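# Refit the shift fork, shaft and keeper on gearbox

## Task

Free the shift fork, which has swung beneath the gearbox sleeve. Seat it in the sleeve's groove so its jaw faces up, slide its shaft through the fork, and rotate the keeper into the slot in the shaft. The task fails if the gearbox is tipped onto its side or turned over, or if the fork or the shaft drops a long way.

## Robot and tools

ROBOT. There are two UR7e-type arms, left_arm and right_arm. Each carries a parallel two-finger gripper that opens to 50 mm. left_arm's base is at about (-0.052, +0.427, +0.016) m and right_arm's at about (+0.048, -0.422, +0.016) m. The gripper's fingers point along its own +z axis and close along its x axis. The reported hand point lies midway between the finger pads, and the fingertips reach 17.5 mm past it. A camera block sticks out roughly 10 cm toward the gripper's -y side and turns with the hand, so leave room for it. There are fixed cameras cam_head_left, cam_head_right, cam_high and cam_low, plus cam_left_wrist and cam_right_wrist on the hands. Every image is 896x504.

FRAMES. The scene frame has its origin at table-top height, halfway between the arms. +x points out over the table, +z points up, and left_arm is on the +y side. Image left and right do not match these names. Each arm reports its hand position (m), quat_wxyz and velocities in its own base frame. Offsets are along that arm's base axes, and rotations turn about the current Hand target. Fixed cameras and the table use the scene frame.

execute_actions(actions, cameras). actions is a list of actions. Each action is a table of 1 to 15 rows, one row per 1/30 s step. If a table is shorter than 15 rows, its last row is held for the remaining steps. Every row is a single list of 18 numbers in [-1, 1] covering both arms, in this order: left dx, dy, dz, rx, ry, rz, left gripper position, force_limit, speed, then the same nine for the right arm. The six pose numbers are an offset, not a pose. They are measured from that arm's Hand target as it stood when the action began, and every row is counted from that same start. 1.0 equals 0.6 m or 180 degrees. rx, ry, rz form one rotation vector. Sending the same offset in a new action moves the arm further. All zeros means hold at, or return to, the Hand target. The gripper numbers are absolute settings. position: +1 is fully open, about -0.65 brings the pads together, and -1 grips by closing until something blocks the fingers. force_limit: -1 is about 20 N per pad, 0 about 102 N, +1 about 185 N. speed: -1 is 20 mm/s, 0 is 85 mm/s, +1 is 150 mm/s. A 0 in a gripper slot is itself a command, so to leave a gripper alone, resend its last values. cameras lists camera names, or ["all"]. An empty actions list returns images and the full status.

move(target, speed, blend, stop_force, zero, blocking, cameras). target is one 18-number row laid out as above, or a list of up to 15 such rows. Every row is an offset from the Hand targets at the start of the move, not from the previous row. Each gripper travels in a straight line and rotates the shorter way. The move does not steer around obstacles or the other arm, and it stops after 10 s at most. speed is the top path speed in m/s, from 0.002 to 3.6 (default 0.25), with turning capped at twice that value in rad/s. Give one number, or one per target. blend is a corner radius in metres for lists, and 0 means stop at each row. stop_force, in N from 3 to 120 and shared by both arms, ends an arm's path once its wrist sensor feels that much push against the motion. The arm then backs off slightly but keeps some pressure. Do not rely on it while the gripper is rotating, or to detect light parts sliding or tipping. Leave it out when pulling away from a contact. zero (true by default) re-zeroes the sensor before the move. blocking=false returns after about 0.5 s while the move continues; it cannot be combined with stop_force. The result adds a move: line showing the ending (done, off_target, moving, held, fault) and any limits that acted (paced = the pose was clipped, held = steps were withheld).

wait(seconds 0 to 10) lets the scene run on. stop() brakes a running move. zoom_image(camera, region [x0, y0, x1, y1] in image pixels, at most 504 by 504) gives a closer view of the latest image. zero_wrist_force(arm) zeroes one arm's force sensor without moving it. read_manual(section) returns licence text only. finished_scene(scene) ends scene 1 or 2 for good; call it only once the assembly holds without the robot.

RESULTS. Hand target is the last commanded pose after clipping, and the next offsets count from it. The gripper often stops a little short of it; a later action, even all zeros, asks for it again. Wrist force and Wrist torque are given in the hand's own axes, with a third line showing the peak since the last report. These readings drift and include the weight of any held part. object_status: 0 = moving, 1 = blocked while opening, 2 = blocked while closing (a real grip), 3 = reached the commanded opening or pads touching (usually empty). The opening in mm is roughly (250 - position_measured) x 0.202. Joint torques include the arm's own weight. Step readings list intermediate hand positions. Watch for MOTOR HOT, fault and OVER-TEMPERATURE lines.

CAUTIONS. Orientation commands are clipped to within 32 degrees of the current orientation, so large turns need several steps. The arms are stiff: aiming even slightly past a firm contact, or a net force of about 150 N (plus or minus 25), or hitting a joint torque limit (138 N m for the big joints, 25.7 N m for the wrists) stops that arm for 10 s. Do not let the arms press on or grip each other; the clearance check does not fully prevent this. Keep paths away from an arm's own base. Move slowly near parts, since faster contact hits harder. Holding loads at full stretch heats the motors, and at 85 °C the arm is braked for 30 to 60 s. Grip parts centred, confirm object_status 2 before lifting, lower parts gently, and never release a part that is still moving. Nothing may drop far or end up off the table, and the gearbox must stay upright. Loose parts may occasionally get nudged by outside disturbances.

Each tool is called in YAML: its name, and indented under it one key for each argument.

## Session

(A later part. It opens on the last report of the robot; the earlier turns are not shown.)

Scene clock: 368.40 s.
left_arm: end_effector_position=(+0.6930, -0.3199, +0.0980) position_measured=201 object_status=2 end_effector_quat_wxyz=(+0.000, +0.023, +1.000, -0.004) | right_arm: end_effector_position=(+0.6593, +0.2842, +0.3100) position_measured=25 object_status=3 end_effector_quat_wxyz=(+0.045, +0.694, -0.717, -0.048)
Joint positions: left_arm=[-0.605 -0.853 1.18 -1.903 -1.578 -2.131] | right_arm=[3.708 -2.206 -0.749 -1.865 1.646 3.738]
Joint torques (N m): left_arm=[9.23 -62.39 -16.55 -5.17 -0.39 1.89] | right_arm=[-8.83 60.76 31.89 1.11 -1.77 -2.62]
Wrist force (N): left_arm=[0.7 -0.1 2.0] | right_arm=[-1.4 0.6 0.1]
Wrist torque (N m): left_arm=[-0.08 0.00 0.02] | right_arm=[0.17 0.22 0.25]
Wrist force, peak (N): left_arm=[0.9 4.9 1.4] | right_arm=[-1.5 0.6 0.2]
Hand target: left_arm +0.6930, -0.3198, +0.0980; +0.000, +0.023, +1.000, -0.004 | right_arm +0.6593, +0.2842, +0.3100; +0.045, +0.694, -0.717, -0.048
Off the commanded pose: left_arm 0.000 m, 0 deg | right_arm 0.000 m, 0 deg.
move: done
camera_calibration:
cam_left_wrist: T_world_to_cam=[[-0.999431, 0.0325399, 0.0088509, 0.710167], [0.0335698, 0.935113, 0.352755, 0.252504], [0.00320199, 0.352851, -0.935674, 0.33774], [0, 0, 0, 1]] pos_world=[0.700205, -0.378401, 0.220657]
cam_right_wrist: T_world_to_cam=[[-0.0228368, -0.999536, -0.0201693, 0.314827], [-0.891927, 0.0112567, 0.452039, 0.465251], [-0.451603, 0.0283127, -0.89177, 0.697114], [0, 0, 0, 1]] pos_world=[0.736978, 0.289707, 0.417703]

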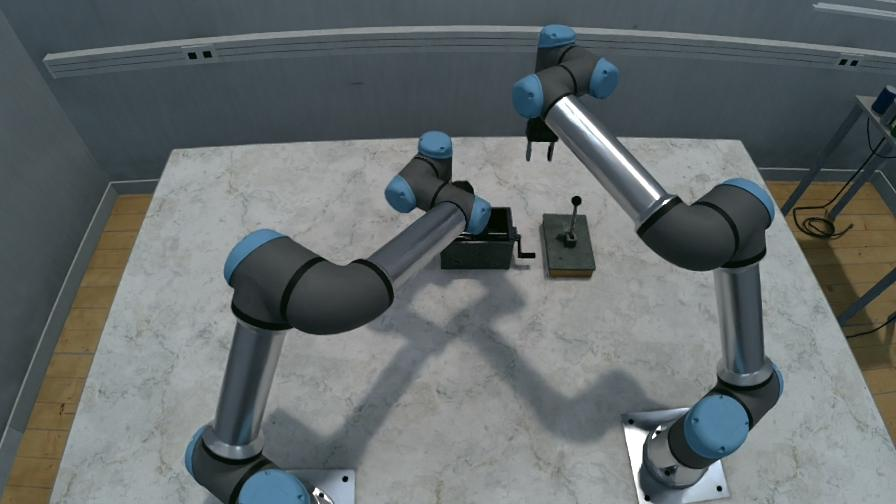

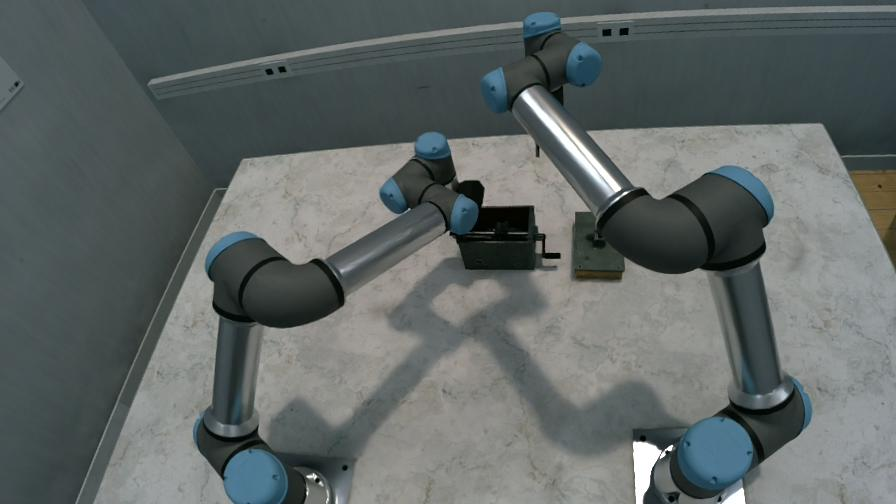

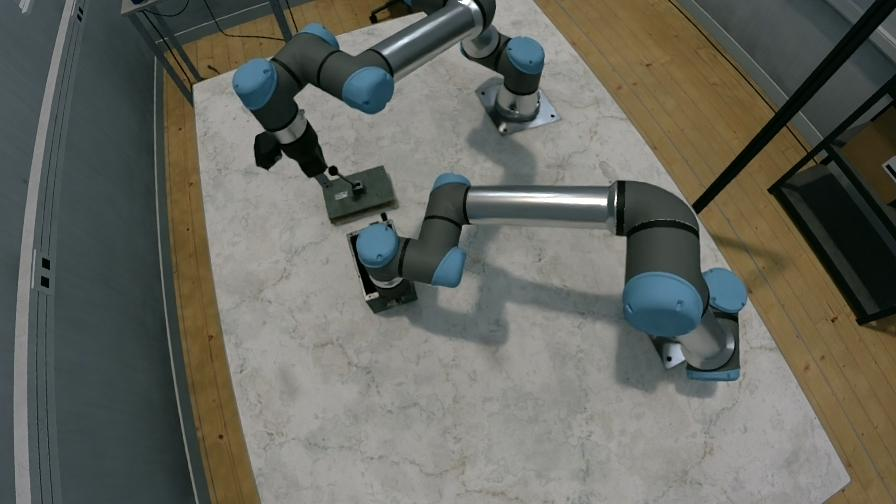

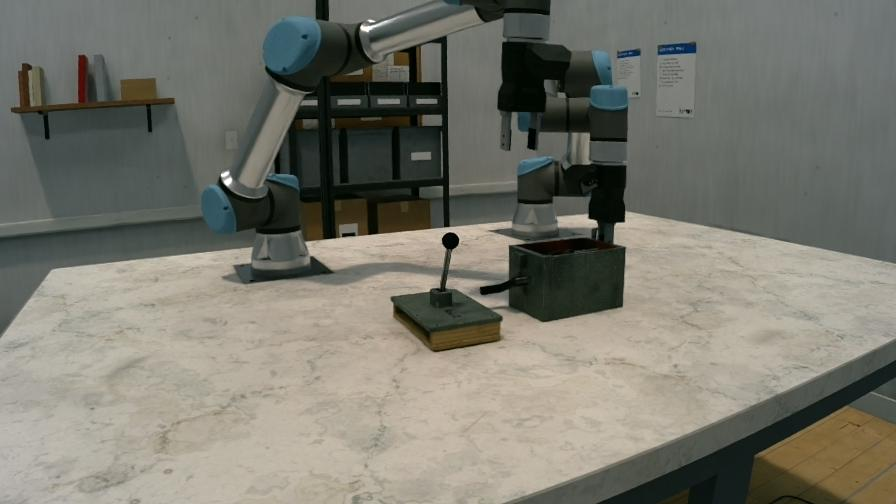

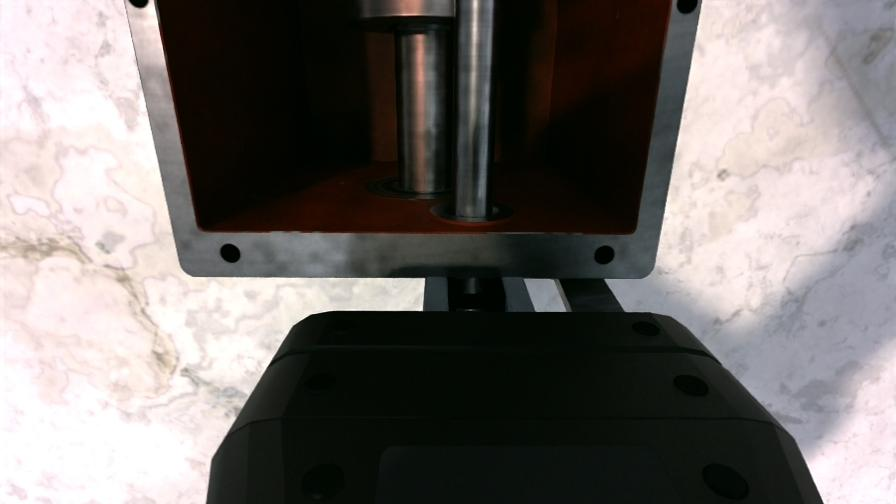

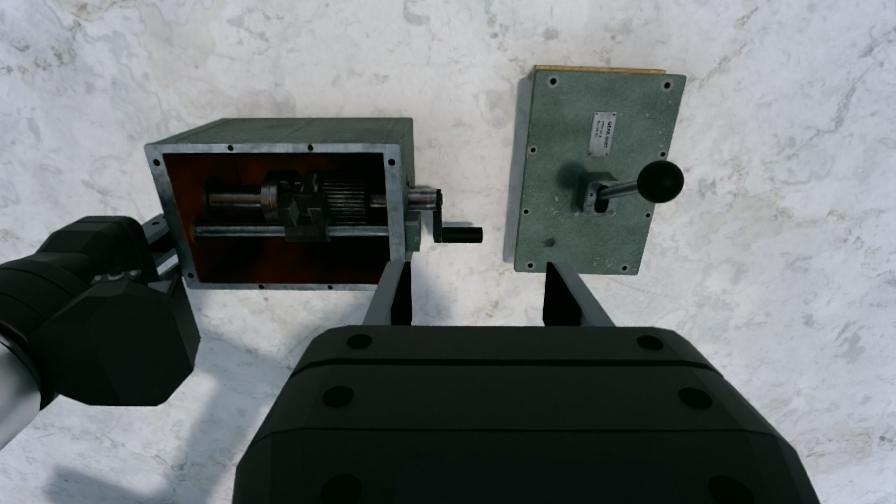

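move:
  target:
    - [0,0,0,0,0,0,-0.2,0.3,-1,0,0,0,0,0,0,0.85,-0.5,-1]
  speed: 0.02
  cameras: ["cam_left_wrist","cam_right_wrist"]

Scene clock: 369.40 s.
left_arm: end_effector_position=(+0.6930, -0.3198, +0.0980) position_measured=182 object_status=3 end_effector_quat_wxyz=(+0.000, +0.023, +1.000, -0.004) | right_arm: end_effector_position=(+0.6593, +0.2842, +0.3100) position_measured=25 object_status=3 end_effector_quat_wxyz=(+0.045, +0.694, -0.717, -0.048)
Joint positions: left_arm=[-0.605 -0.853 1.18 -1.903 -1.578 -2.131] | right_arm=[3.708 -2.206 -0.749 -1.865 1.646 3.738]
Joint torques (N m): left_arm=[8.29 -56.51 -15.62 -3.38 1.14 1.82] | right_arm=[-9.41 60.4 32.45 1.54 -1.53 -2.64]
Wrist force (N): left_arm=[0.3 -0.2 -0.9] | right_arm=[-1.4 0.4 0.2]
Wrist torque (N m): left_arm=[-0.03 -0.04 -0.04] | right_arm=[0.14 0.22 0.26]
Wrist force, peak (N): left_arm=[1.1 -0.7 1.9] | right_arm=[-1.5 0.5 0.2]
Hand target: left_arm +0.6930, -0.3198, +0.0980; +0.000, +0.023, +1.000, -0.004 | right_arm +0.6593, +0.2842, +0.3100; +0.045, +0.694, -0.717, -0.048
Off the commanded pose: left_arm 0.000 m, 0 deg | right_arm 0.000 m, 0 deg.
move: done
camera_calibration:
cam_left_wrist: T_world_to_cam=[[-0.999434, 0.0324812, 0.00872235, 0.710174], [0.0334695, 0.935116, 0.352759, 0.252539], [0.0033016, 0.352851, -0.935674, 0.337764], [0, 0, 0, 1]] pos_world=[0.700205, -0.3784, 0.220757]
cam_right_wrist: T_world_to_cam=[[-0.0228368, -0.999536, -0.0201693, 0.314827], [-0.891927, 0.0112567, 0.452039, 0.465251], [-0.451603, 0.0283127, -0.89177, 0.697114], [0, 0, 0, 1]] pos_world=[0.736978, 0.289707, 0.417703]
Images, in order (width x height): cam_left_wrist 896x504, cam_right_wrist 896x504.

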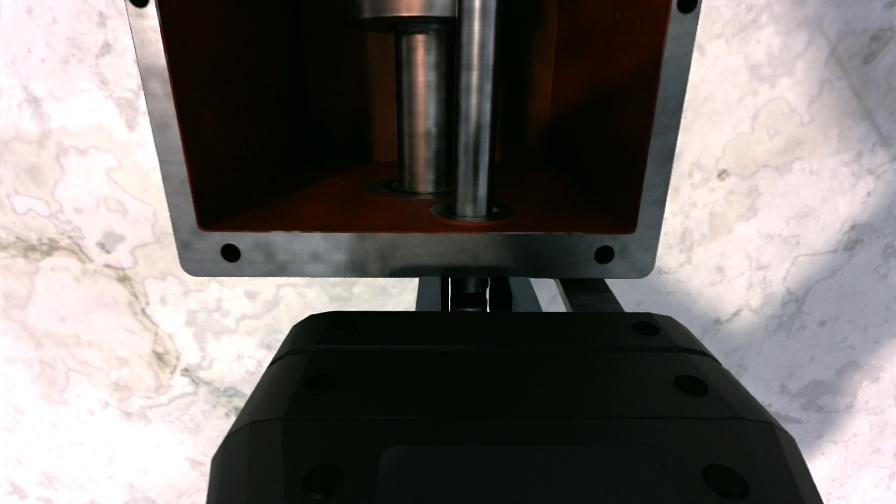

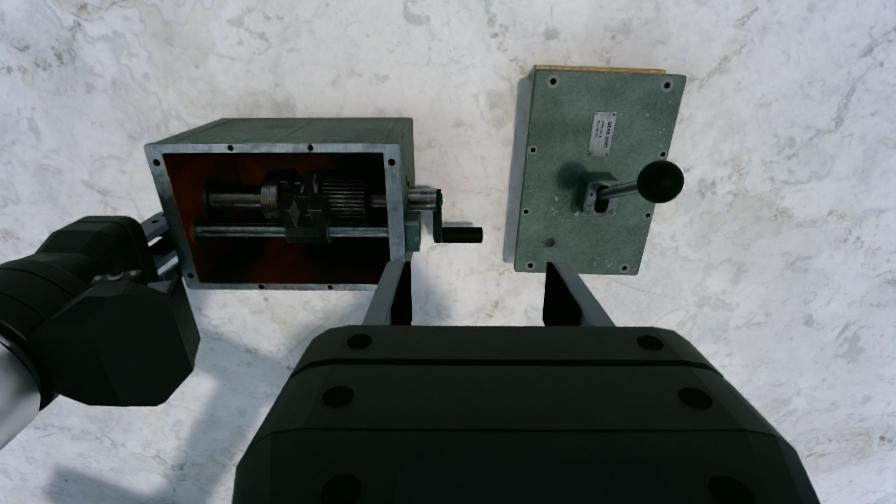

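move:
  target:
    - [0.0038,0.08,0,0,0,0,-0.2,0.3,-1,0,0,0,0,0,0,0.85,-0.5,-1]
    - [0.0,0.117,0.06,-0.3413,0.0161,0,-0.2,0.3,-1,0,0,0,0,0,0,0.85,-0.5,-1]
  speed: [0.08,0.3]
  cameras: ["cam_left_wrist","cam_right_wrist"]

Scene clock: 372.93 s.
left_arm: end_effector_position=(+0.6930, -0.2496, +0.1340) position_measured=182 object_status=3 end_effector_quat_wxyz=(-0.013, +0.019, +0.857, -0.515) | right_arm: end_effector_position=(+0.6593, +0.2842, +0.3100) position_measured=25 object_status=3 end_effector_quat_wxyz=(+0.045, +0.694, -0.717, -0.048)
Joint positions: left_arm=[-0.22 -0.814 1.495 -2.565 -2.625 -1.93] | right_arm=[3.708 -2.206 -0.749 -1.865 1.646 3.738]
Joint torques (N m): left_arm=[9.29 -41.68 -11.36 -5.1 -3.57 -2.18] | right_arm=[-9.97 59.83 32.47 1.35 -1.35 -2.44]
Wrist force (N): left_arm=[1.8 2.3 -0.2] | right_arm=[-1.3 0.6 0.1]
Wrist torque (N m): left_arm=[0.25 -0.10 0.47] | right_arm=[0.16 0.21 0.25]
Wrist force, peak (N): left_arm=[2.1 2.5 -0.3] | right_arm=[-1.6 0.5 0.1]
Hand target: left_arm +0.6930, -0.2496, +0.1340; -0.013, +0.019, +0.857, -0.515 | right_arm +0.6593, +0.2842, +0.3100; +0.045, +0.694, -0.717, -0.048
Off the commanded pose: left_arm 0.000 m, 0 deg | right_arm 0.000 m, 0 deg.
move: done
camera_calibration:
cam_left_wrist: T_world_to_cam=[[-0.998707, 0.0478743, 0.0170928, 0.709869], [0.025056, 0.756162, -0.653905, 0.270199], [-0.0442301, -0.652631, -0.756384, 0.10454], [0, 0, 0, 1]] pos_world=[0.706805, -0.170073, 0.243623]
cam_right_wrist: T_world_to_cam=[[-0.0228368, -0.999536, -0.0201693, 0.314827], [-0.891927, 0.0112567, 0.452039, 0.465251], [-0.451603, 0.0283127, -0.89177, 0.697114], [0, 0, 0, 1]] pos_world=[0.736978, 0.289707, 0.417703]
Images, in order (width x height): cam_left_wrist 896x504, cam_right_wrist 896x504.

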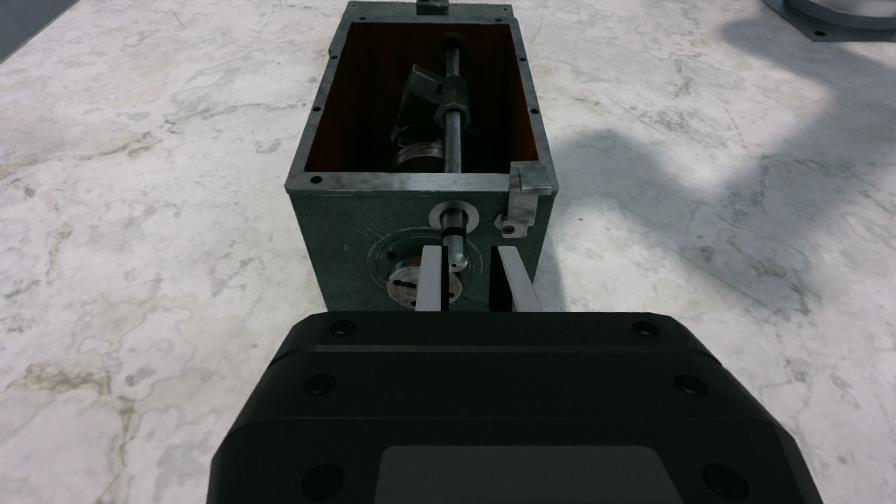

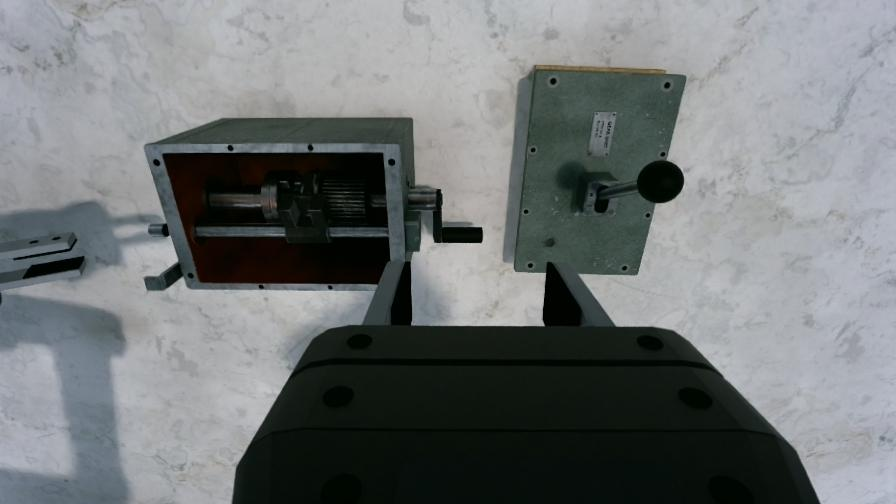

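zoom_image:
  camera: "cam_left_wrist"
  region: [390, 160, 570, 310]

zoom_image:
  camera: "cam_left_wrist"
  region: [360, 10, 560, 210]

zoom_image:
  camera: "cam_right_wrist"
  region: [140, 110, 440, 300]

Scaled by 2.800 from the camera's 896x504 image, which has a finer 1280x720 frame.

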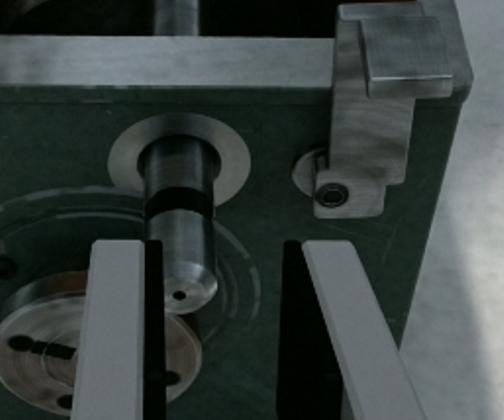

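Scaled by 2.520 from the camera's 896x504 image, which has a finer 1280x720 frame.

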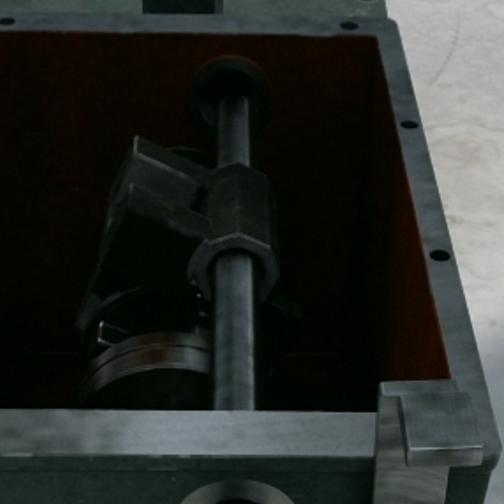

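Scaled by 1.680 from the camera's 896x504 image, which has a finer 1280x720 frame.

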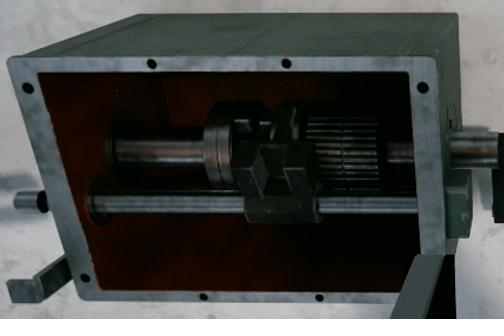

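move:
  target:
    - [0,0,0,0,0,0,-0.2,0.3,-1,-0.0295,0.398,-0.1,0,0,0,0.85,-0.5,-1]
  speed: 0.2
  cameras: ["cam_right_wrist"]

zoom_image:
  camera: "cam_right_wrist"
  region: [330, 150, 570, 330]

Scene clock: 375.87 s.
left_arm: end_effector_position=(+0.6930, -0.2496, +0.1340) position_measured=182 object_status=3 end_effector_quat_wxyz=(-0.013, +0.019, +0.857, -0.515) | right_arm: end_effector_position=(+0.6410, +0.5225, +0.2496) position_measured=25 object_status=3 end_effector_quat_wxyz=(+0.036, +0.694, -0.718, -0.047)
Joint positions: left_arm=[-0.22 -0.814 1.495 -2.566 -2.625 -1.93] | right_arm=[3.956 -2.681 -0.035 -2.064 1.669 3.988]
Joint torques (N m): left_arm=[8.11 -41.66 -10.91 -4.84 -3.49 -2.22] | right_arm=[8.77 54.12 33.79 1.52 -1.06 2.57]
Wrist force (N): left_arm=[1.8 2.1 -0.1] | right_arm=[-1.2 0.3 0.0]
Wrist torque (N m): left_arm=[0.21 -0.11 0.46] | right_arm=[0.13 0.20 0.16]
Wrist force, peak (N): left_arm=[2.2 2.5 0.1] | right_arm=[-3.2 0.9 0.8]
Hand target: left_arm +0.6930, -0.2496, +0.1340; -0.013, +0.019, +0.857, -0.515 | right_arm +0.6416, +0.5230, +0.2500; +0.045, +0.694, -0.717, -0.048
Off the commanded pose: left_arm 0.000 m, 0 deg | right_arm 0.001 m, 1 deg.
elbow stopped short (right arm): the move would have taken joint 3 (elbow) straighter than the controller allows.
move: done
camera_calibration:
cam_right_wrist: T_world_to_cam=[[-0.0241455, -0.999188, -0.0322565, 0.554971], [-0.897951, 0.0074936, 0.440032, 0.482347], [-0.439433, 0.0395895, -0.897402, 0.615956], [0, 0, 0, 1]] pos_world=[0.717196, 0.526521, 0.358414]
Images, in order (width x height): cam_right_wrist 896x504.

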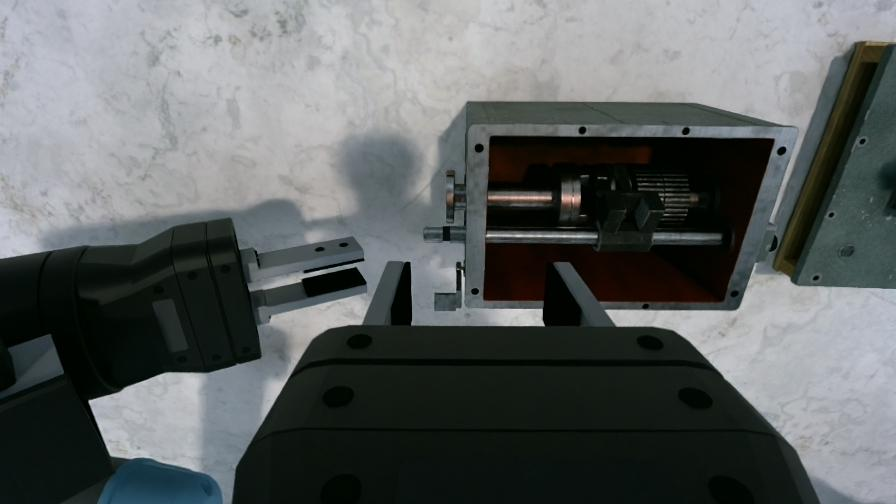

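Scaled by 2.100 from the camera's 896x504 image, which has a finer 1280x720 frame.

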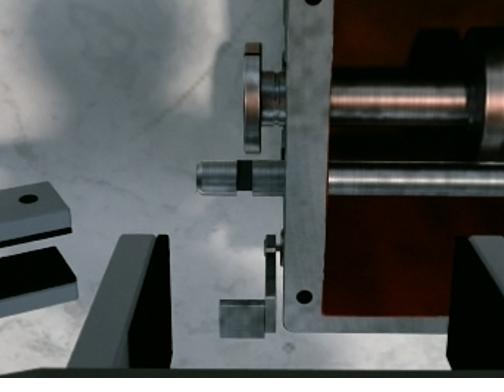

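zoom_image:
  camera: "cam_right_wrist"
  region: [415, 215, 495, 315]

Scaled by 5.040 from the camera's 896x504 image, which has a finer 1280x720 frame.

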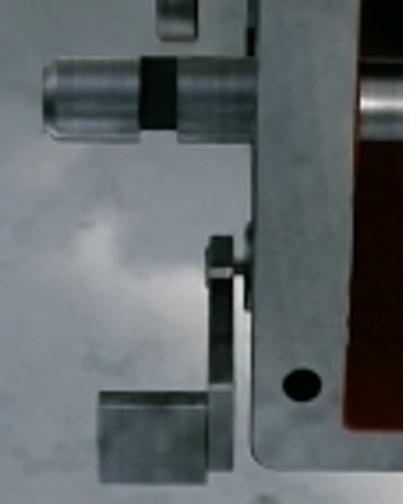

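move:
  target:
    - [0,0,0,0,0,0,-0.2,0.3,-1,0.0295,-0.398,0.1,0,0,0,0.85,-0.5,-1]
  speed: 0.25

move:
  target:
    - [0.0042,-0.037,-0.06,0.3413,-0.0161,0,-0.2,0.3,-1,0,0,0,0,0,0,0.85,-0.5,-1]
  speed: 0.25
  cameras: ["cam_left_wrist"]

Scene clock: 378.73 s.
left_arm: end_effector_position=(+0.6930, -0.2496, +0.1340) position_measured=182 object_status=3 end_effector_quat_wxyz=(-0.013, +0.019, +0.857, -0.515) | right_arm: end_effector_position=(+0.6593, +0.2843, +0.3099) position_measured=25 object_status=3 end_effector_quat_wxyz=(+0.045, +0.694, -0.717, -0.048)
Joint positions: left_arm=[-0.22 -0.814 1.495 -2.566 -2.625 -1.93] | right_arm=[3.708 -2.206 -0.749 -1.865 1.646 3.738]
Joint torques (N m): left_arm=[6.97 -41.65 -11.19 -4.9 -3.4 -2.11] | right_arm=[-11.04 61.15 16.15 3.72 -1.2 -2.69]
Wrist force (N): left_arm=[1.8 1.9 -0.3] | right_arm=[-1.3 0.4 0.2]
Wrist torque (N m): left_arm=[0.18 -0.10 0.47] | right_arm=[0.13 0.22 0.25]
Wrist force, peak (N): left_arm=[2.2 2.3 -0.4] | right_arm=[-3.3 1.5 0.8]
Hand target: left_arm +0.6930, -0.2496, +0.1340; -0.013, +0.019, +0.857, -0.515 | right_arm +0.6593, +0.2842, +0.3100; +0.045, +0.694, -0.717, -0.048
Off the commanded pose: left_arm 0.000 m, 0 deg | right_arm 0.000 m, 0 deg.
move: done

Scene clock: 381.43 s.
left_arm: end_effector_position=(+0.6955, -0.2718, +0.0980) position_measured=182 object_status=3 end_effector_quat_wxyz=(+0.000, +0.023, +1.000, -0.004) | right_arm: end_effector_position=(+0.6593, +0.2842, +0.3100) position_measured=25 object_status=3 end_effector_quat_wxyz=(+0.045, +0.694, -0.717, -0.048)
Joint positions: left_arm=[-0.549 -0.892 1.249 -1.932 -1.578 -2.075] | right_arm=[3.708 -2.206 -0.749 -1.865 1.646 3.738]
Joint torques (N m): left_arm=[-10.53 -42.2 -32.02 -1.51 1.28 -2.24] | right_arm=[-8.66 62.17 16.07 3.41 -1.39 -2.54]
Wrist force (N): left_arm=[0.3 -0.7 -1.1] | right_arm=[-1.4 0.5 0.1]
Wrist torque (N m): left_arm=[-0.12 -0.05 0.02] | right_arm=[0.15 0.23 0.26]
Wrist force, peak (N): left_arm=[2.1 3.2 -0.3] | right_arm=[-1.5 0.5 0.2]
Hand target: left_arm +0.6955, -0.2718, +0.0980; +0.000, +0.023, +1.000, -0.004 | right_arm +0.6593, +0.2842, +0.3100; +0.045, +0.694, -0.717, -0.048
Off the commanded pose: left_arm 0.000 m, 0 deg | right_arm 0.000 m, 0 deg.
move: done
camera_calibration:
cam_left_wrist: T_world_to_cam=[[-0.999434, 0.0324828, 0.00871867, 0.711216], [0.0334701, 0.935161, 0.352638, 0.207642], [0.00330132, 0.352731, -0.935719, 0.320695], [0, 0, 0, 1]] pos_world=[0.702805, -0.3304, 0.220657]
Images, in order (width x height): cam_left_wrist 896x504.

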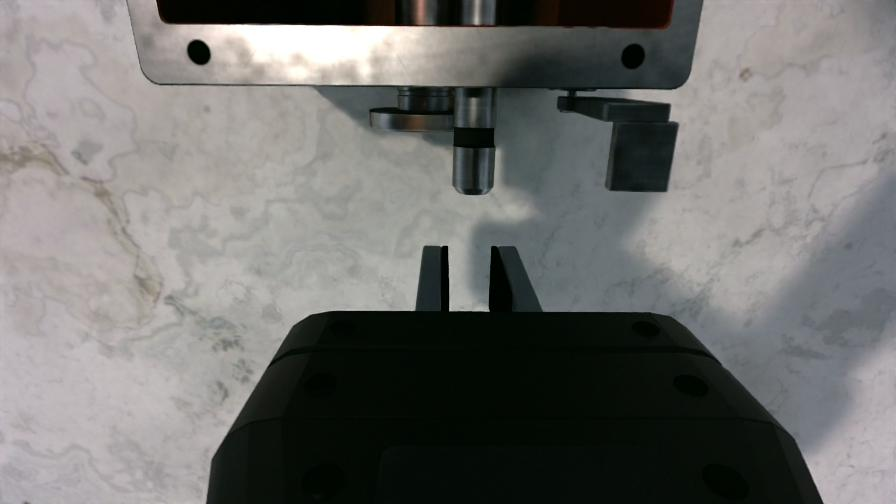

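move:
  target:
    - [-0.0013,0,0,0,0,0,-0.15,0.3,-1,0,0,0,0,0,0,0.85,-0.5,-1]
  speed: 0.05

move:
  target:
    - [-0.0029,-0.0612,0,0,0,0,-0.15,0.3,-1,0,0,0,0,0,0,0.85,-0.5,-1]
  speed: 0.03
  stop_force: 5
  cameras: ["cam_left_wrist"]

zoom_image:
  camera: "cam_left_wrist"
  region: [400, 180, 640, 330]

Scene clock: 382.47 s.
left_arm: end_effector_position=(+0.6947, -0.2718, +0.0980) position_measured=175 object_status=3 end_effector_quat_wxyz=(+0.000, +0.023, +1.000, -0.004) | right_arm: end_effector_position=(+0.6593, +0.2842, +0.3100) position_measured=25 object_status=3 end_effector_quat_wxyz=(+0.045, +0.694, -0.717, -0.048)
Joint positions: left_arm=[-0.55 -0.894 1.252 -1.933 -1.578 -2.075] | right_arm=[3.708 -2.206 -0.749 -1.865 1.646 3.738]
Joint torques (N m): left_arm=[-10.11 -58.52 -14.33 -4.71 1.37 -2.22] | right_arm=[-9.83 60.3 14.64 3.69 -1.62 -2.67]
Wrist force (N): left_arm=[0.6 -0.8 -1.1] | right_arm=[-1.3 0.2 0.1]
Wrist torque (N m): left_arm=[-0.13 -0.10 0.02] | right_arm=[0.10 0.21 0.26]
Wrist force, peak (N): left_arm=[0.7 -0.1 -1.6] | right_arm=[-1.5 0.5 0.2]
Hand target: left_arm +0.6947, -0.2718, +0.0980; +0.000, +0.023, +1.000, -0.004 | right_arm +0.6593, +0.2842, +0.3100; +0.045, +0.694, -0.717, -0.048
Off the commanded pose: left_arm 0.000 m, 0 deg | right_arm 0.000 m, 0 deg.
move: done

Scene clock: 384.57 s.
left_arm: end_effector_position=(+0.6930, -0.3086, +0.0980) position_measured=175 object_status=3 end_effector_quat_wxyz=(+0.000, +0.023, +1.000, -0.004) | right_arm: end_effector_position=(+0.6593, +0.2842, +0.3100) position_measured=25 object_status=3 end_effector_quat_wxyz=(+0.045, +0.694, -0.717, -0.048)
Joint positions: left_arm=[-0.593 -0.864 1.2 -1.911 -1.578 -2.118] | right_arm=[3.708 -2.206 -0.749 -1.865 1.646 3.738]
Joint torques (N m): left_arm=[-10.4 -42.89 -32.55 -1.69 1.33 -2.18] | right_arm=[-8.94 60.38 16.36 3.65 -1.41 -2.57]
Wrist force (N): left_arm=[0.5 -0.3 -1.1] | right_arm=[-1.2 0.6 0.1]
Wrist torque (N m): left_arm=[-0.04 -0.06 0.02] | right_arm=[0.17 0.19 0.26]
Wrist force, peak (N): left_arm=[0.3 -0.8 -1.4] | right_arm=[-1.5 0.6 0.2]
Hand target: left_arm +0.6930, -0.3086, +0.0980; +0.000, +0.023, +1.000, -0.004 | right_arm +0.6593, +0.2842, +0.3100; +0.045, +0.694, -0.717, -0.048
Off the commanded pose: left_arm 0.000 m, 0 deg | right_arm 0.000 m, 0 deg.
move: done
camera_calibration:
cam_left_wrist: T_world_to_cam=[[-0.999434, 0.0324804, 0.00872207, 0.709808], [0.0334687, 0.935116, 0.352759, 0.242008], [0.0033016, 0.352851, -0.935674, 0.333683], [0, 0, 0, 1]] pos_world=[0.700205, -0.3671, 0.220657]
Images, in order (width x height): cam_left_wrist 896x504.

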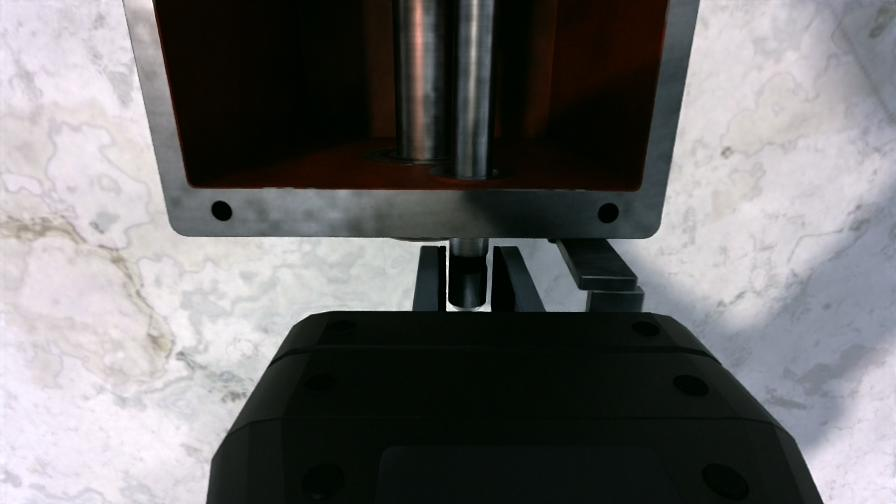

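Scaled by 2.100 from the camera's 896x504 image, which has a finer 1280x720 frame.

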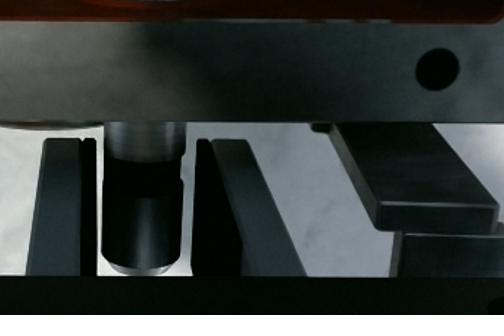

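move:
  target:
    - [0,0,0,0,0,0,-1,0.1,-1,0,0,0,0,0,0,0.85,-0.5,-1]
  speed: 0.03

move:
  target:
    - [-0.00065,-0.01383,0,0,0,0,-1,0.1,-1,0,0,0,0,0,0,0.85,-0.5,-1]
  speed: 0.01
  stop_force: 10
  cameras: ["cam_left_wrist"]

zoom_image:
  camera: "cam_left_wrist"
  region: [400, 180, 640, 330]

Scene clock: 385.20 s.
left_arm: end_effector_position=(+0.6930, -0.3085, +0.0980) position_measured=202 object_status=2 end_effector_quat_wxyz=(+0.000, +0.023, +1.000, -0.004) | right_arm: end_effector_position=(+0.6593, +0.2842, +0.3100) position_measured=25 object_status=3 end_effector_quat_wxyz=(+0.045, +0.694, -0.717, -0.048)
Joint positions: left_arm=[-0.593 -0.864 1.2 -1.911 -1.578 -2.119] | right_arm=[3.708 -2.206 -0.749 -1.865 1.646 3.738]
Joint torques (N m): left_arm=[-10.15 -44.41 -29.03 -1.76 -0.8 -1.9] | right_arm=[-9.45 60.64 16.6 3.63 -1.5 -2.63]
Wrist force (N): left_arm=[-6.5 -0.6 -0.1] | right_arm=[-1.4 0.4 0.2]
Wrist torque (N m): left_arm=[-0.07 -0.05 -0.07] | right_arm=[0.14 0.23 0.26]
Wrist force, peak (N): left_arm=[-6.5 -0.6 -0.1] | right_arm=[-1.5 0.5 -0.1]
Hand target: left_arm +0.6930, -0.3086, +0.0980; +0.000, +0.023, +1.000, -0.004 | right_arm +0.6593, +0.2842, +0.3100; +0.045, +0.694, -0.717, -0.048
Off the commanded pose: left_arm 0.000 m, 0 deg | right_arm 0.000 m, 0 deg.
move: done

Scene clock: 386.80 s.
left_arm: end_effector_position=(+0.6926, -0.3169, +0.0980) position_measured=202 object_status=2 end_effector_quat_wxyz=(+0.000, +0.023, +1.000, -0.004) | right_arm: end_effector_position=(+0.6593, +0.2842, +0.3100) position_measured=25 object_status=3 end_effector_quat_wxyz=(+0.045, +0.694, -0.717, -0.048)
Joint positions: left_arm=[-0.602 -0.857 1.187 -1.906 -1.578 -2.128] | right_arm=[3.708 -2.206 -0.749 -1.865 1.646 3.738]
Joint torques (N m): left_arm=[-12.6 -49.29 -35.16 -2 0.61 -2.13] | right_arm=[-9.22 63.8 15.72 3.63 -1.32 -2.34]
Wrist force (N): left_arm=[-2.9 1.5 7.3] | right_arm=[-1.4 0.4 0.2]
Wrist torque (N m): left_arm=[0.06 -0.07 -0.01] | right_arm=[0.13 0.21 0.26]
Wrist force, peak (N): left_arm=[-3.1 1.6 7.7] | right_arm=[-1.4 0.7 0.3]
Hand target: left_arm +0.6926, -0.3169, +0.0980; +0.000, +0.023, +1.000, -0.004 | right_arm +0.6593, +0.2842, +0.3100; +0.045, +0.694, -0.717, -0.048
Off the commanded pose: left_arm 0.000 m, 0 deg | right_arm 0.000 m, 0 deg.
move: done
camera_calibration:
cam_left_wrist: T_world_to_cam=[[-0.999434, 0.0324804, 0.00872207, 0.709677], [0.0334687, 0.935116, 0.352759, 0.249783], [0.0033016, 0.352851, -0.935674, 0.336613], [0, 0, 0, 1]] pos_world=[0.699805, -0.3754, 0.220657]
Images, in order (width x height): cam_left_wrist 896x504.

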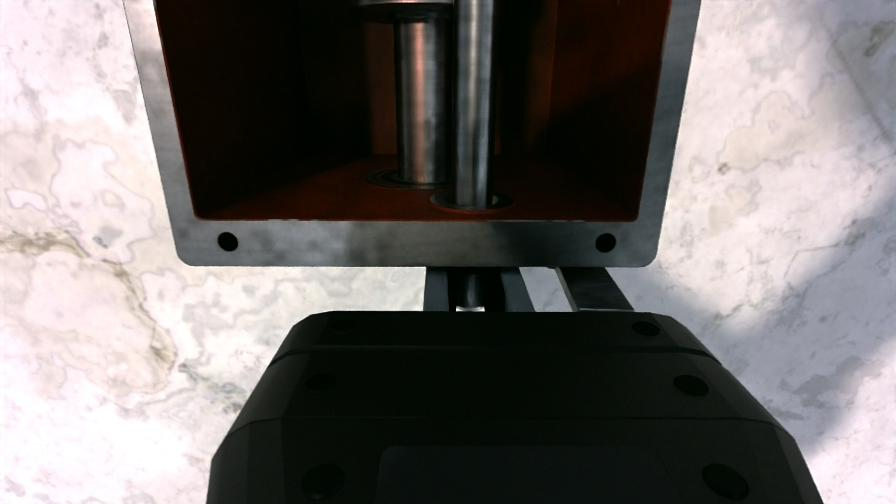

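Scaled by 2.100 from the camera's 896x504 image, which has a finer 1280x720 frame.

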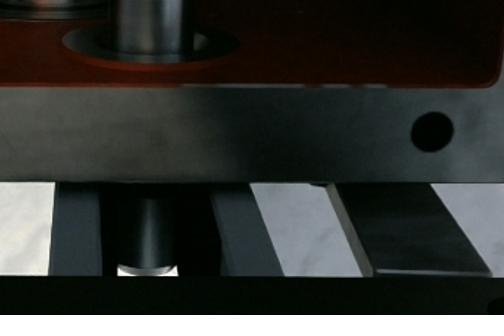

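move:
  target:
    - [0,0,0,0,0,0,-0.15,0.1,-1,0,0,0,0,0,0,0.85,-0.5,-1]
  speed: 0.03

move:
  target:
    - [0.0035,0.0752,0,0,0,0,-0.15,0.1,-1,0,0,0,0,0,0,0.85,-0.5,-1]
  speed: 0.1
  cameras: ["cam_left_wrist","cam_right_wrist"]

zoom_image:
  camera: "cam_left_wrist"
  region: [420, 70, 700, 230]

Scene clock: 388.27 s.
left_arm: end_effector_position=(+0.6926, -0.3169, +0.0980) position_measured=175 object_status=0 end_effector_quat_wxyz=(+0.000, +0.023, +1.000, -0.004) | right_arm: end_effector_position=(+0.6593, +0.2842, +0.3100) position_measured=25 object_status=3 end_effector_quat_wxyz=(+0.045, +0.694, -0.717, -0.048)
Joint positions: left_arm=[-0.603 -0.857 1.187 -1.906 -1.578 -2.128] | right_arm=[3.708 -2.206 -0.749 -1.865 1.646 3.738]
Joint torques (N m): left_arm=[-7.46 -49.69 -25.89 -2.22 0.7 -2.02] | right_arm=[-9.56 61 15.84 3.57 -1.33 -2.6]
Wrist force (N): left_arm=[0.4 -0.2 -1.0] | right_arm=[-1.1 0.5 0.1]
Wrist torque (N m): left_arm=[-0.03 -0.05 0.01] | right_arm=[0.14 0.19 0.26]
Wrist force, peak (N): left_arm=[-3.3 1.5 7.5] | right_arm=[-1.5 0.5 0.2]
Hand target: left_arm +0.6926, -0.3169, +0.0980; +0.000, +0.023, +1.000, -0.004 | right_arm +0.6593, +0.2842, +0.3100; +0.045, +0.694, -0.717, -0.048
Off the commanded pose: left_arm 0.000 m, 0 deg | right_arm 0.000 m, 0 deg.
move: done

Scene clock: 389.13 s.
left_arm: end_effector_position=(+0.6947, -0.2718, +0.0980) position_measured=175 object_status=3 end_effector_quat_wxyz=(+0.000, +0.023, +1.000, -0.004) | right_arm: end_effector_position=(+0.6593, +0.2842, +0.3100) position_measured=25 object_status=3 end_effector_quat_wxyz=(+0.045, +0.694, -0.717, -0.048)
Joint positions: left_arm=[-0.55 -0.894 1.252 -1.933 -1.578 -2.075] | right_arm=[3.708 -2.206 -0.749 -1.865 1.646 3.738]
Joint torques (N m): left_arm=[8.14 -58.86 -13.45 -4.66 -1.67 1.98] | right_arm=[-9.52 62.21 16.88 3.75 -1.65 -2.57]
Wrist force (N): left_arm=[0.4 -0.5 -0.9] | right_arm=[-1.3 0.3 0.2]
Wrist torque (N m): left_arm=[-0.09 -0.08 -0.06] | right_arm=[0.12 0.22 0.25]
Wrist force, peak (N): left_arm=[0.7 -2.8 -1.0] | right_arm=[-1.6 0.5 0.0]
Hand target: left_arm +0.6947, -0.2717, +0.0980; +0.000, +0.023, +1.000, -0.004 | right_arm +0.6593, +0.2842, +0.3100; +0.045, +0.694, -0.717, -0.048
Off the commanded pose: left_arm 0.000 m, 0 deg | right_arm 0.000 m, 0 deg.
move: done
camera_calibration:
cam_left_wrist: T_world_to_cam=[[-0.999431, 0.032574, 0.00875696, 0.710336], [0.0335685, 0.935112, 0.352758, 0.207561], [0.00330199, 0.352851, -0.935674, 0.320728], [0, 0, 0, 1]] pos_world=[0.701905, -0.330401, 0.220657]
cam_right_wrist: T_world_to_cam=[[-0.0228368, -0.999536, -0.0201693, 0.314827], [-0.891927, 0.0112567, 0.452039, 0.465251], [-0.451603, 0.0283127, -0.89177, 0.697114], [0, 0, 0, 1]] pos_world=[0.736978, 0.289707, 0.417703]
Images, in order (width x height): cam_left_wrist 896x504, cam_right_wrist 896x504.

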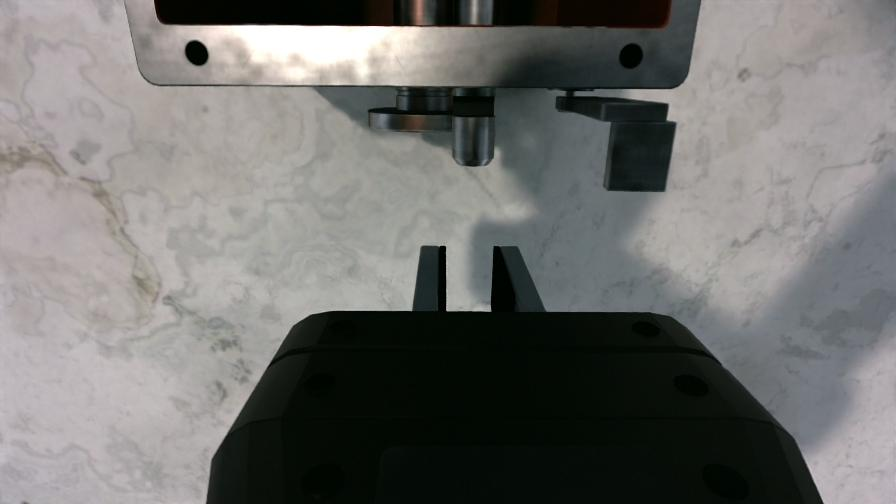

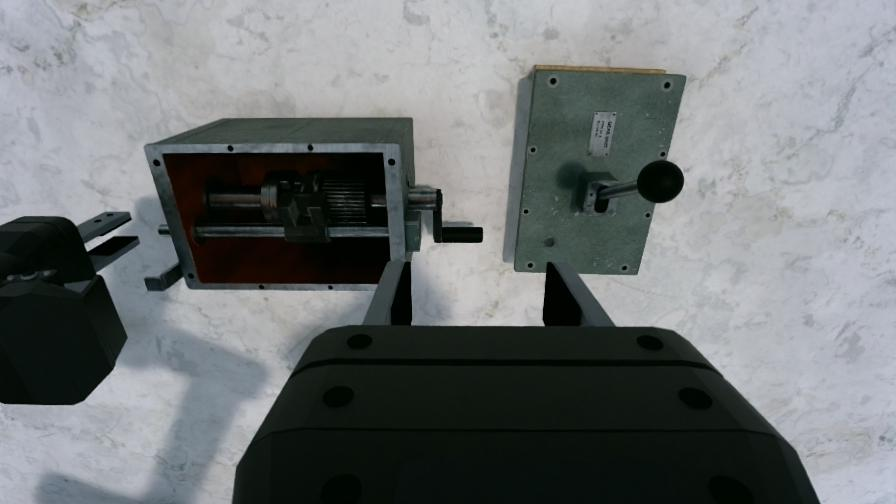

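Scaled by 1.800 from the camera's 896x504 image, which has a finer 1280x720 frame.

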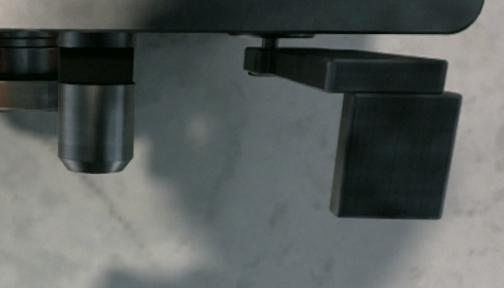

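move:
  target:
    - [0,0,0.1117,0,0,0,-1,0.1,-0.5,0,0,0,0,0,0,0.85,-0.5,-1]
    - [-0.0945,-0.0703,0.1117,0,0,0,-1,0.1,-0.5,0,0,0,0,0,0,0.85,-0.5,-1]
    - [-0.0945,-0.0703,0.0475,0,0,0,-1,0.1,-0.5,0,0,0,0,0,0,0.85,-0.5,-1]
  speed: [0.15,0.15,0.08]
  cameras: ["cam_left_wrist","cam_right_wrist"]

zoom_image:
  camera: "cam_right_wrist"
  region: [80, 180, 280, 320]

Scene clock: 392.07 s.
left_arm: end_effector_position=(+0.6380, -0.3139, +0.1265) position_measured=253 object_status=3 end_effector_quat_wxyz=(+0.000, +0.023, +1.000, -0.004) | right_arm: end_effector_position=(+0.6593, +0.2842, +0.3100) position_measured=25 object_status=3 end_effector_quat_wxyz=(+0.045, +0.694, -0.717, -0.048)
Joint positions: left_arm=[-0.643 -1 1.352 -1.927 -1.578 -2.169] | right_arm=[3.708 -2.206 -0.749 -1.865 1.646 3.738]
Joint torques (N m): left_arm=[-9.88 -39.11 -15.27 -4.74 1.36 -2.15] | right_arm=[-7.9 61.1 16.25 3.47 -1.44 -2.63]
Wrist force (N): left_arm=[0.4 -0.5 -1.1] | right_arm=[-1.3 0.4 0.1]
Wrist torque (N m): left_arm=[-0.10 -0.07 0.01] | right_arm=[0.14 0.22 0.25]
Wrist force, peak (N): left_arm=[0.6 -0.2 -3.0] | right_arm=[-1.6 0.6 0.2]
Hand target: left_arm +0.6380, -0.3139, +0.1265; +0.000, +0.023, +1.000, -0.004 | right_arm +0.6593, +0.2842, +0.3100; +0.045, +0.694, -0.717, -0.048
Off the commanded pose: left_arm 0.000 m, 0 deg | right_arm 0.000 m, 0 deg.
move: done
camera_calibration:
cam_left_wrist: T_world_to_cam=[[-0.999434, 0.0324812, 0.00872235, 0.654765], [0.0334695, 0.935116, 0.352759, 0.238809], [0.0033016, 0.352851, -0.935674, 0.36253], [0, 0, 0, 1]] pos_world=[0.645205, -0.3725, 0.249257]
cam_right_wrist: T_world_to_cam=[[-0.0228368, -0.999536, -0.0201693, 0.314827], [-0.891927, 0.0112567, 0.452039, 0.465251], [-0.451603, 0.0283127, -0.89177, 0.697114], [0, 0, 0, 1]] pos_world=[0.736978, 0.289707, 0.417703]
Images, in order (width x height): cam_left_wrist 896x504, cam_right_wrist 896x504.

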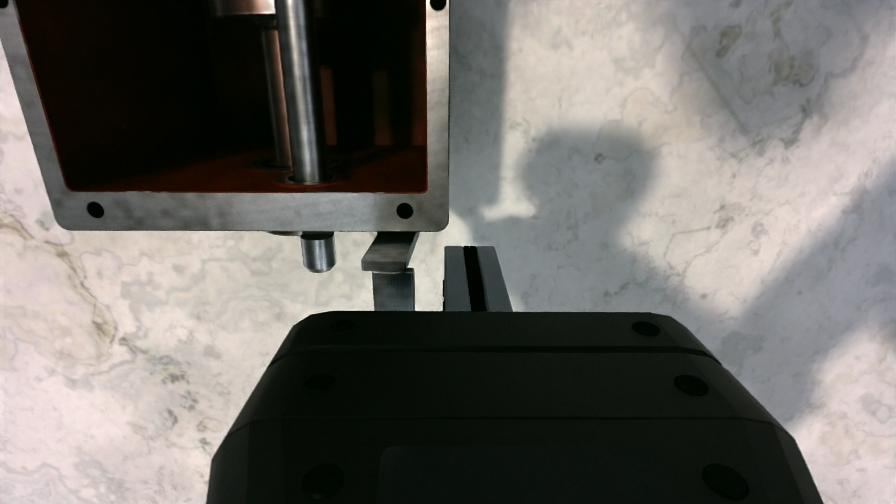

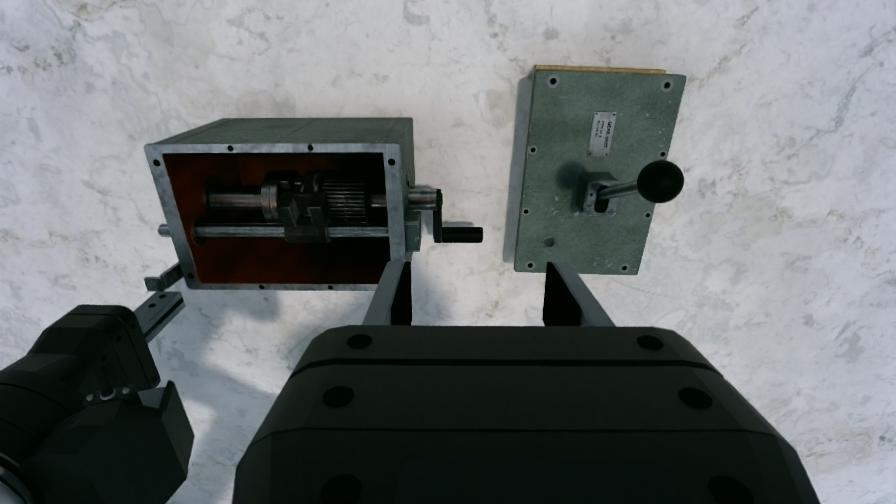

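Scaled by 2.520 from the camera's 896x504 image, which has a finer 1280x720 frame.

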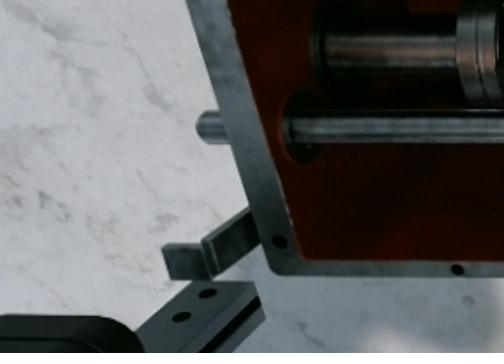

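move:
  target:
    - [0.01167,0,0.01,0,0,0,-1,0.1,-0.5,0,0,0,0,0,0,0.85,-0.5,-1]
    - [0.02533,0,0.01433,0,0,0,-1,0.1,-0.5,0,0,0,0,0,0,0.85,-0.5,-1]
    - [0.03983,0,0.015,0,0,0,-1,0.1,-0.5,0,0,0,0,0,0,0.85,-0.5,-1]
  speed: 0.03
  stop_force: 15
  cameras: ["cam_left_wrist","cam_right_wrist"]

zoom_image:
  camera: "cam_right_wrist"
  region: [80, 180, 280, 320]

Scene clock: 396.03 s.
left_arm: end_effector_position=(+0.6619, -0.3139, +0.1355) position_measured=253 object_status=3 end_effector_quat_wxyz=(+0.000, +0.023, +1.000, -0.004) | right_arm: end_effector_position=(+0.6593, +0.2842, +0.3100) position_measured=25 object_status=3 end_effector_quat_wxyz=(+0.045, +0.694, -0.717, -0.048)
Joint positions: left_arm=[-0.623 -0.957 1.256 -1.875 -1.578 -2.149] | right_arm=[3.708 -2.206 -0.749 -1.865 1.646 3.738]
Joint torques (N m): left_arm=[10.03 -41.32 -34.66 -3.29 -0.96 1.95] | right_arm=[-9.25 62.1 16.84 3.38 -1.2 -2.51]
Wrist force (N): left_arm=[6.0 0.3 -0.6] | right_arm=[-1.3 0.4 0.1]
Wrist torque (N m): left_arm=[-0.07 -0.03 -0.05] | right_arm=[0.14 0.21 0.26]
Wrist force, peak (N): left_arm=[6.6 0.0 -0.3] | right_arm=[-1.6 0.6 0.1]
Hand target: left_arm +0.6619, -0.3139, +0.1355; +0.000, +0.023, +1.000, -0.004 | right_arm +0.6593, +0.2842, +0.3100; +0.045, +0.694, -0.717, -0.048
Off the commanded pose: left_arm 0.000 m, 0 deg | right_arm 0.000 m, 0 deg.
move: done
camera_calibration:
cam_left_wrist: T_world_to_cam=[[-0.999434, 0.0324804, 0.00872207, 0.678574], [0.0334687, 0.935116, 0.352759, 0.23487], [0.0033016, 0.352851, -0.935674, 0.370779], [0, 0, 0, 1]] pos_world=[0.669105, -0.3725, 0.258157]
cam_right_wrist: T_world_to_cam=[[-0.0228368, -0.999536, -0.0201693, 0.314827], [-0.891927, 0.0112567, 0.452039, 0.465251], [-0.451603, 0.0283127, -0.89177, 0.697114], [0, 0, 0, 1]] pos_world=[0.736978, 0.289707, 0.417703]
Images, in order (width x height): cam_left_wrist 896x504, cam_right_wrist 896x504.

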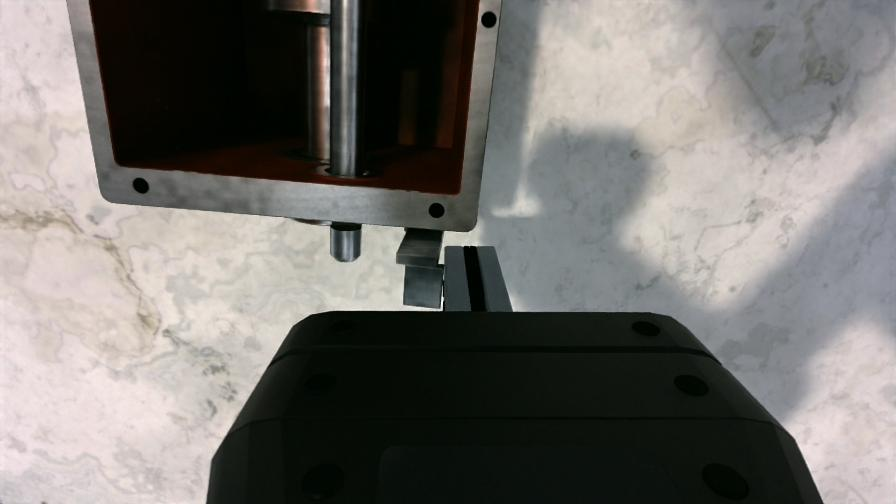

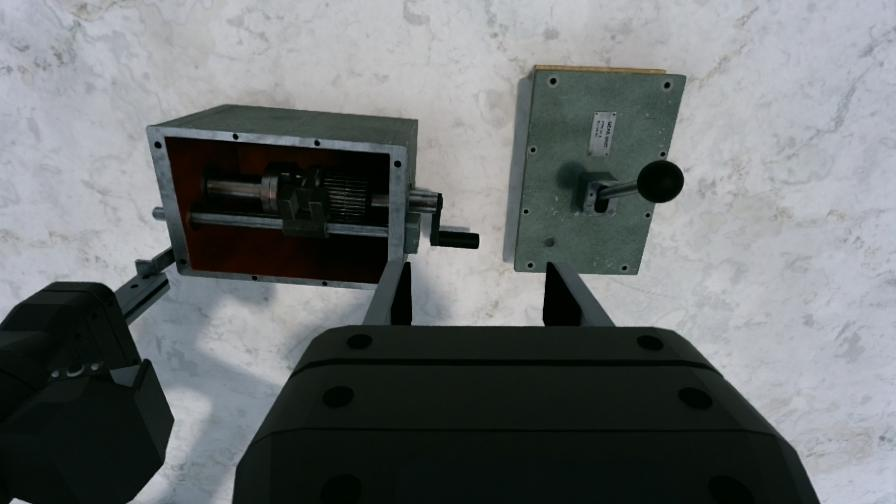

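Scaled by 2.520 from the camera's 896x504 image, which has a finer 1280x720 frame.

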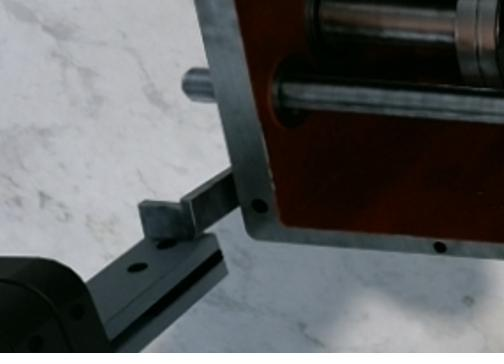

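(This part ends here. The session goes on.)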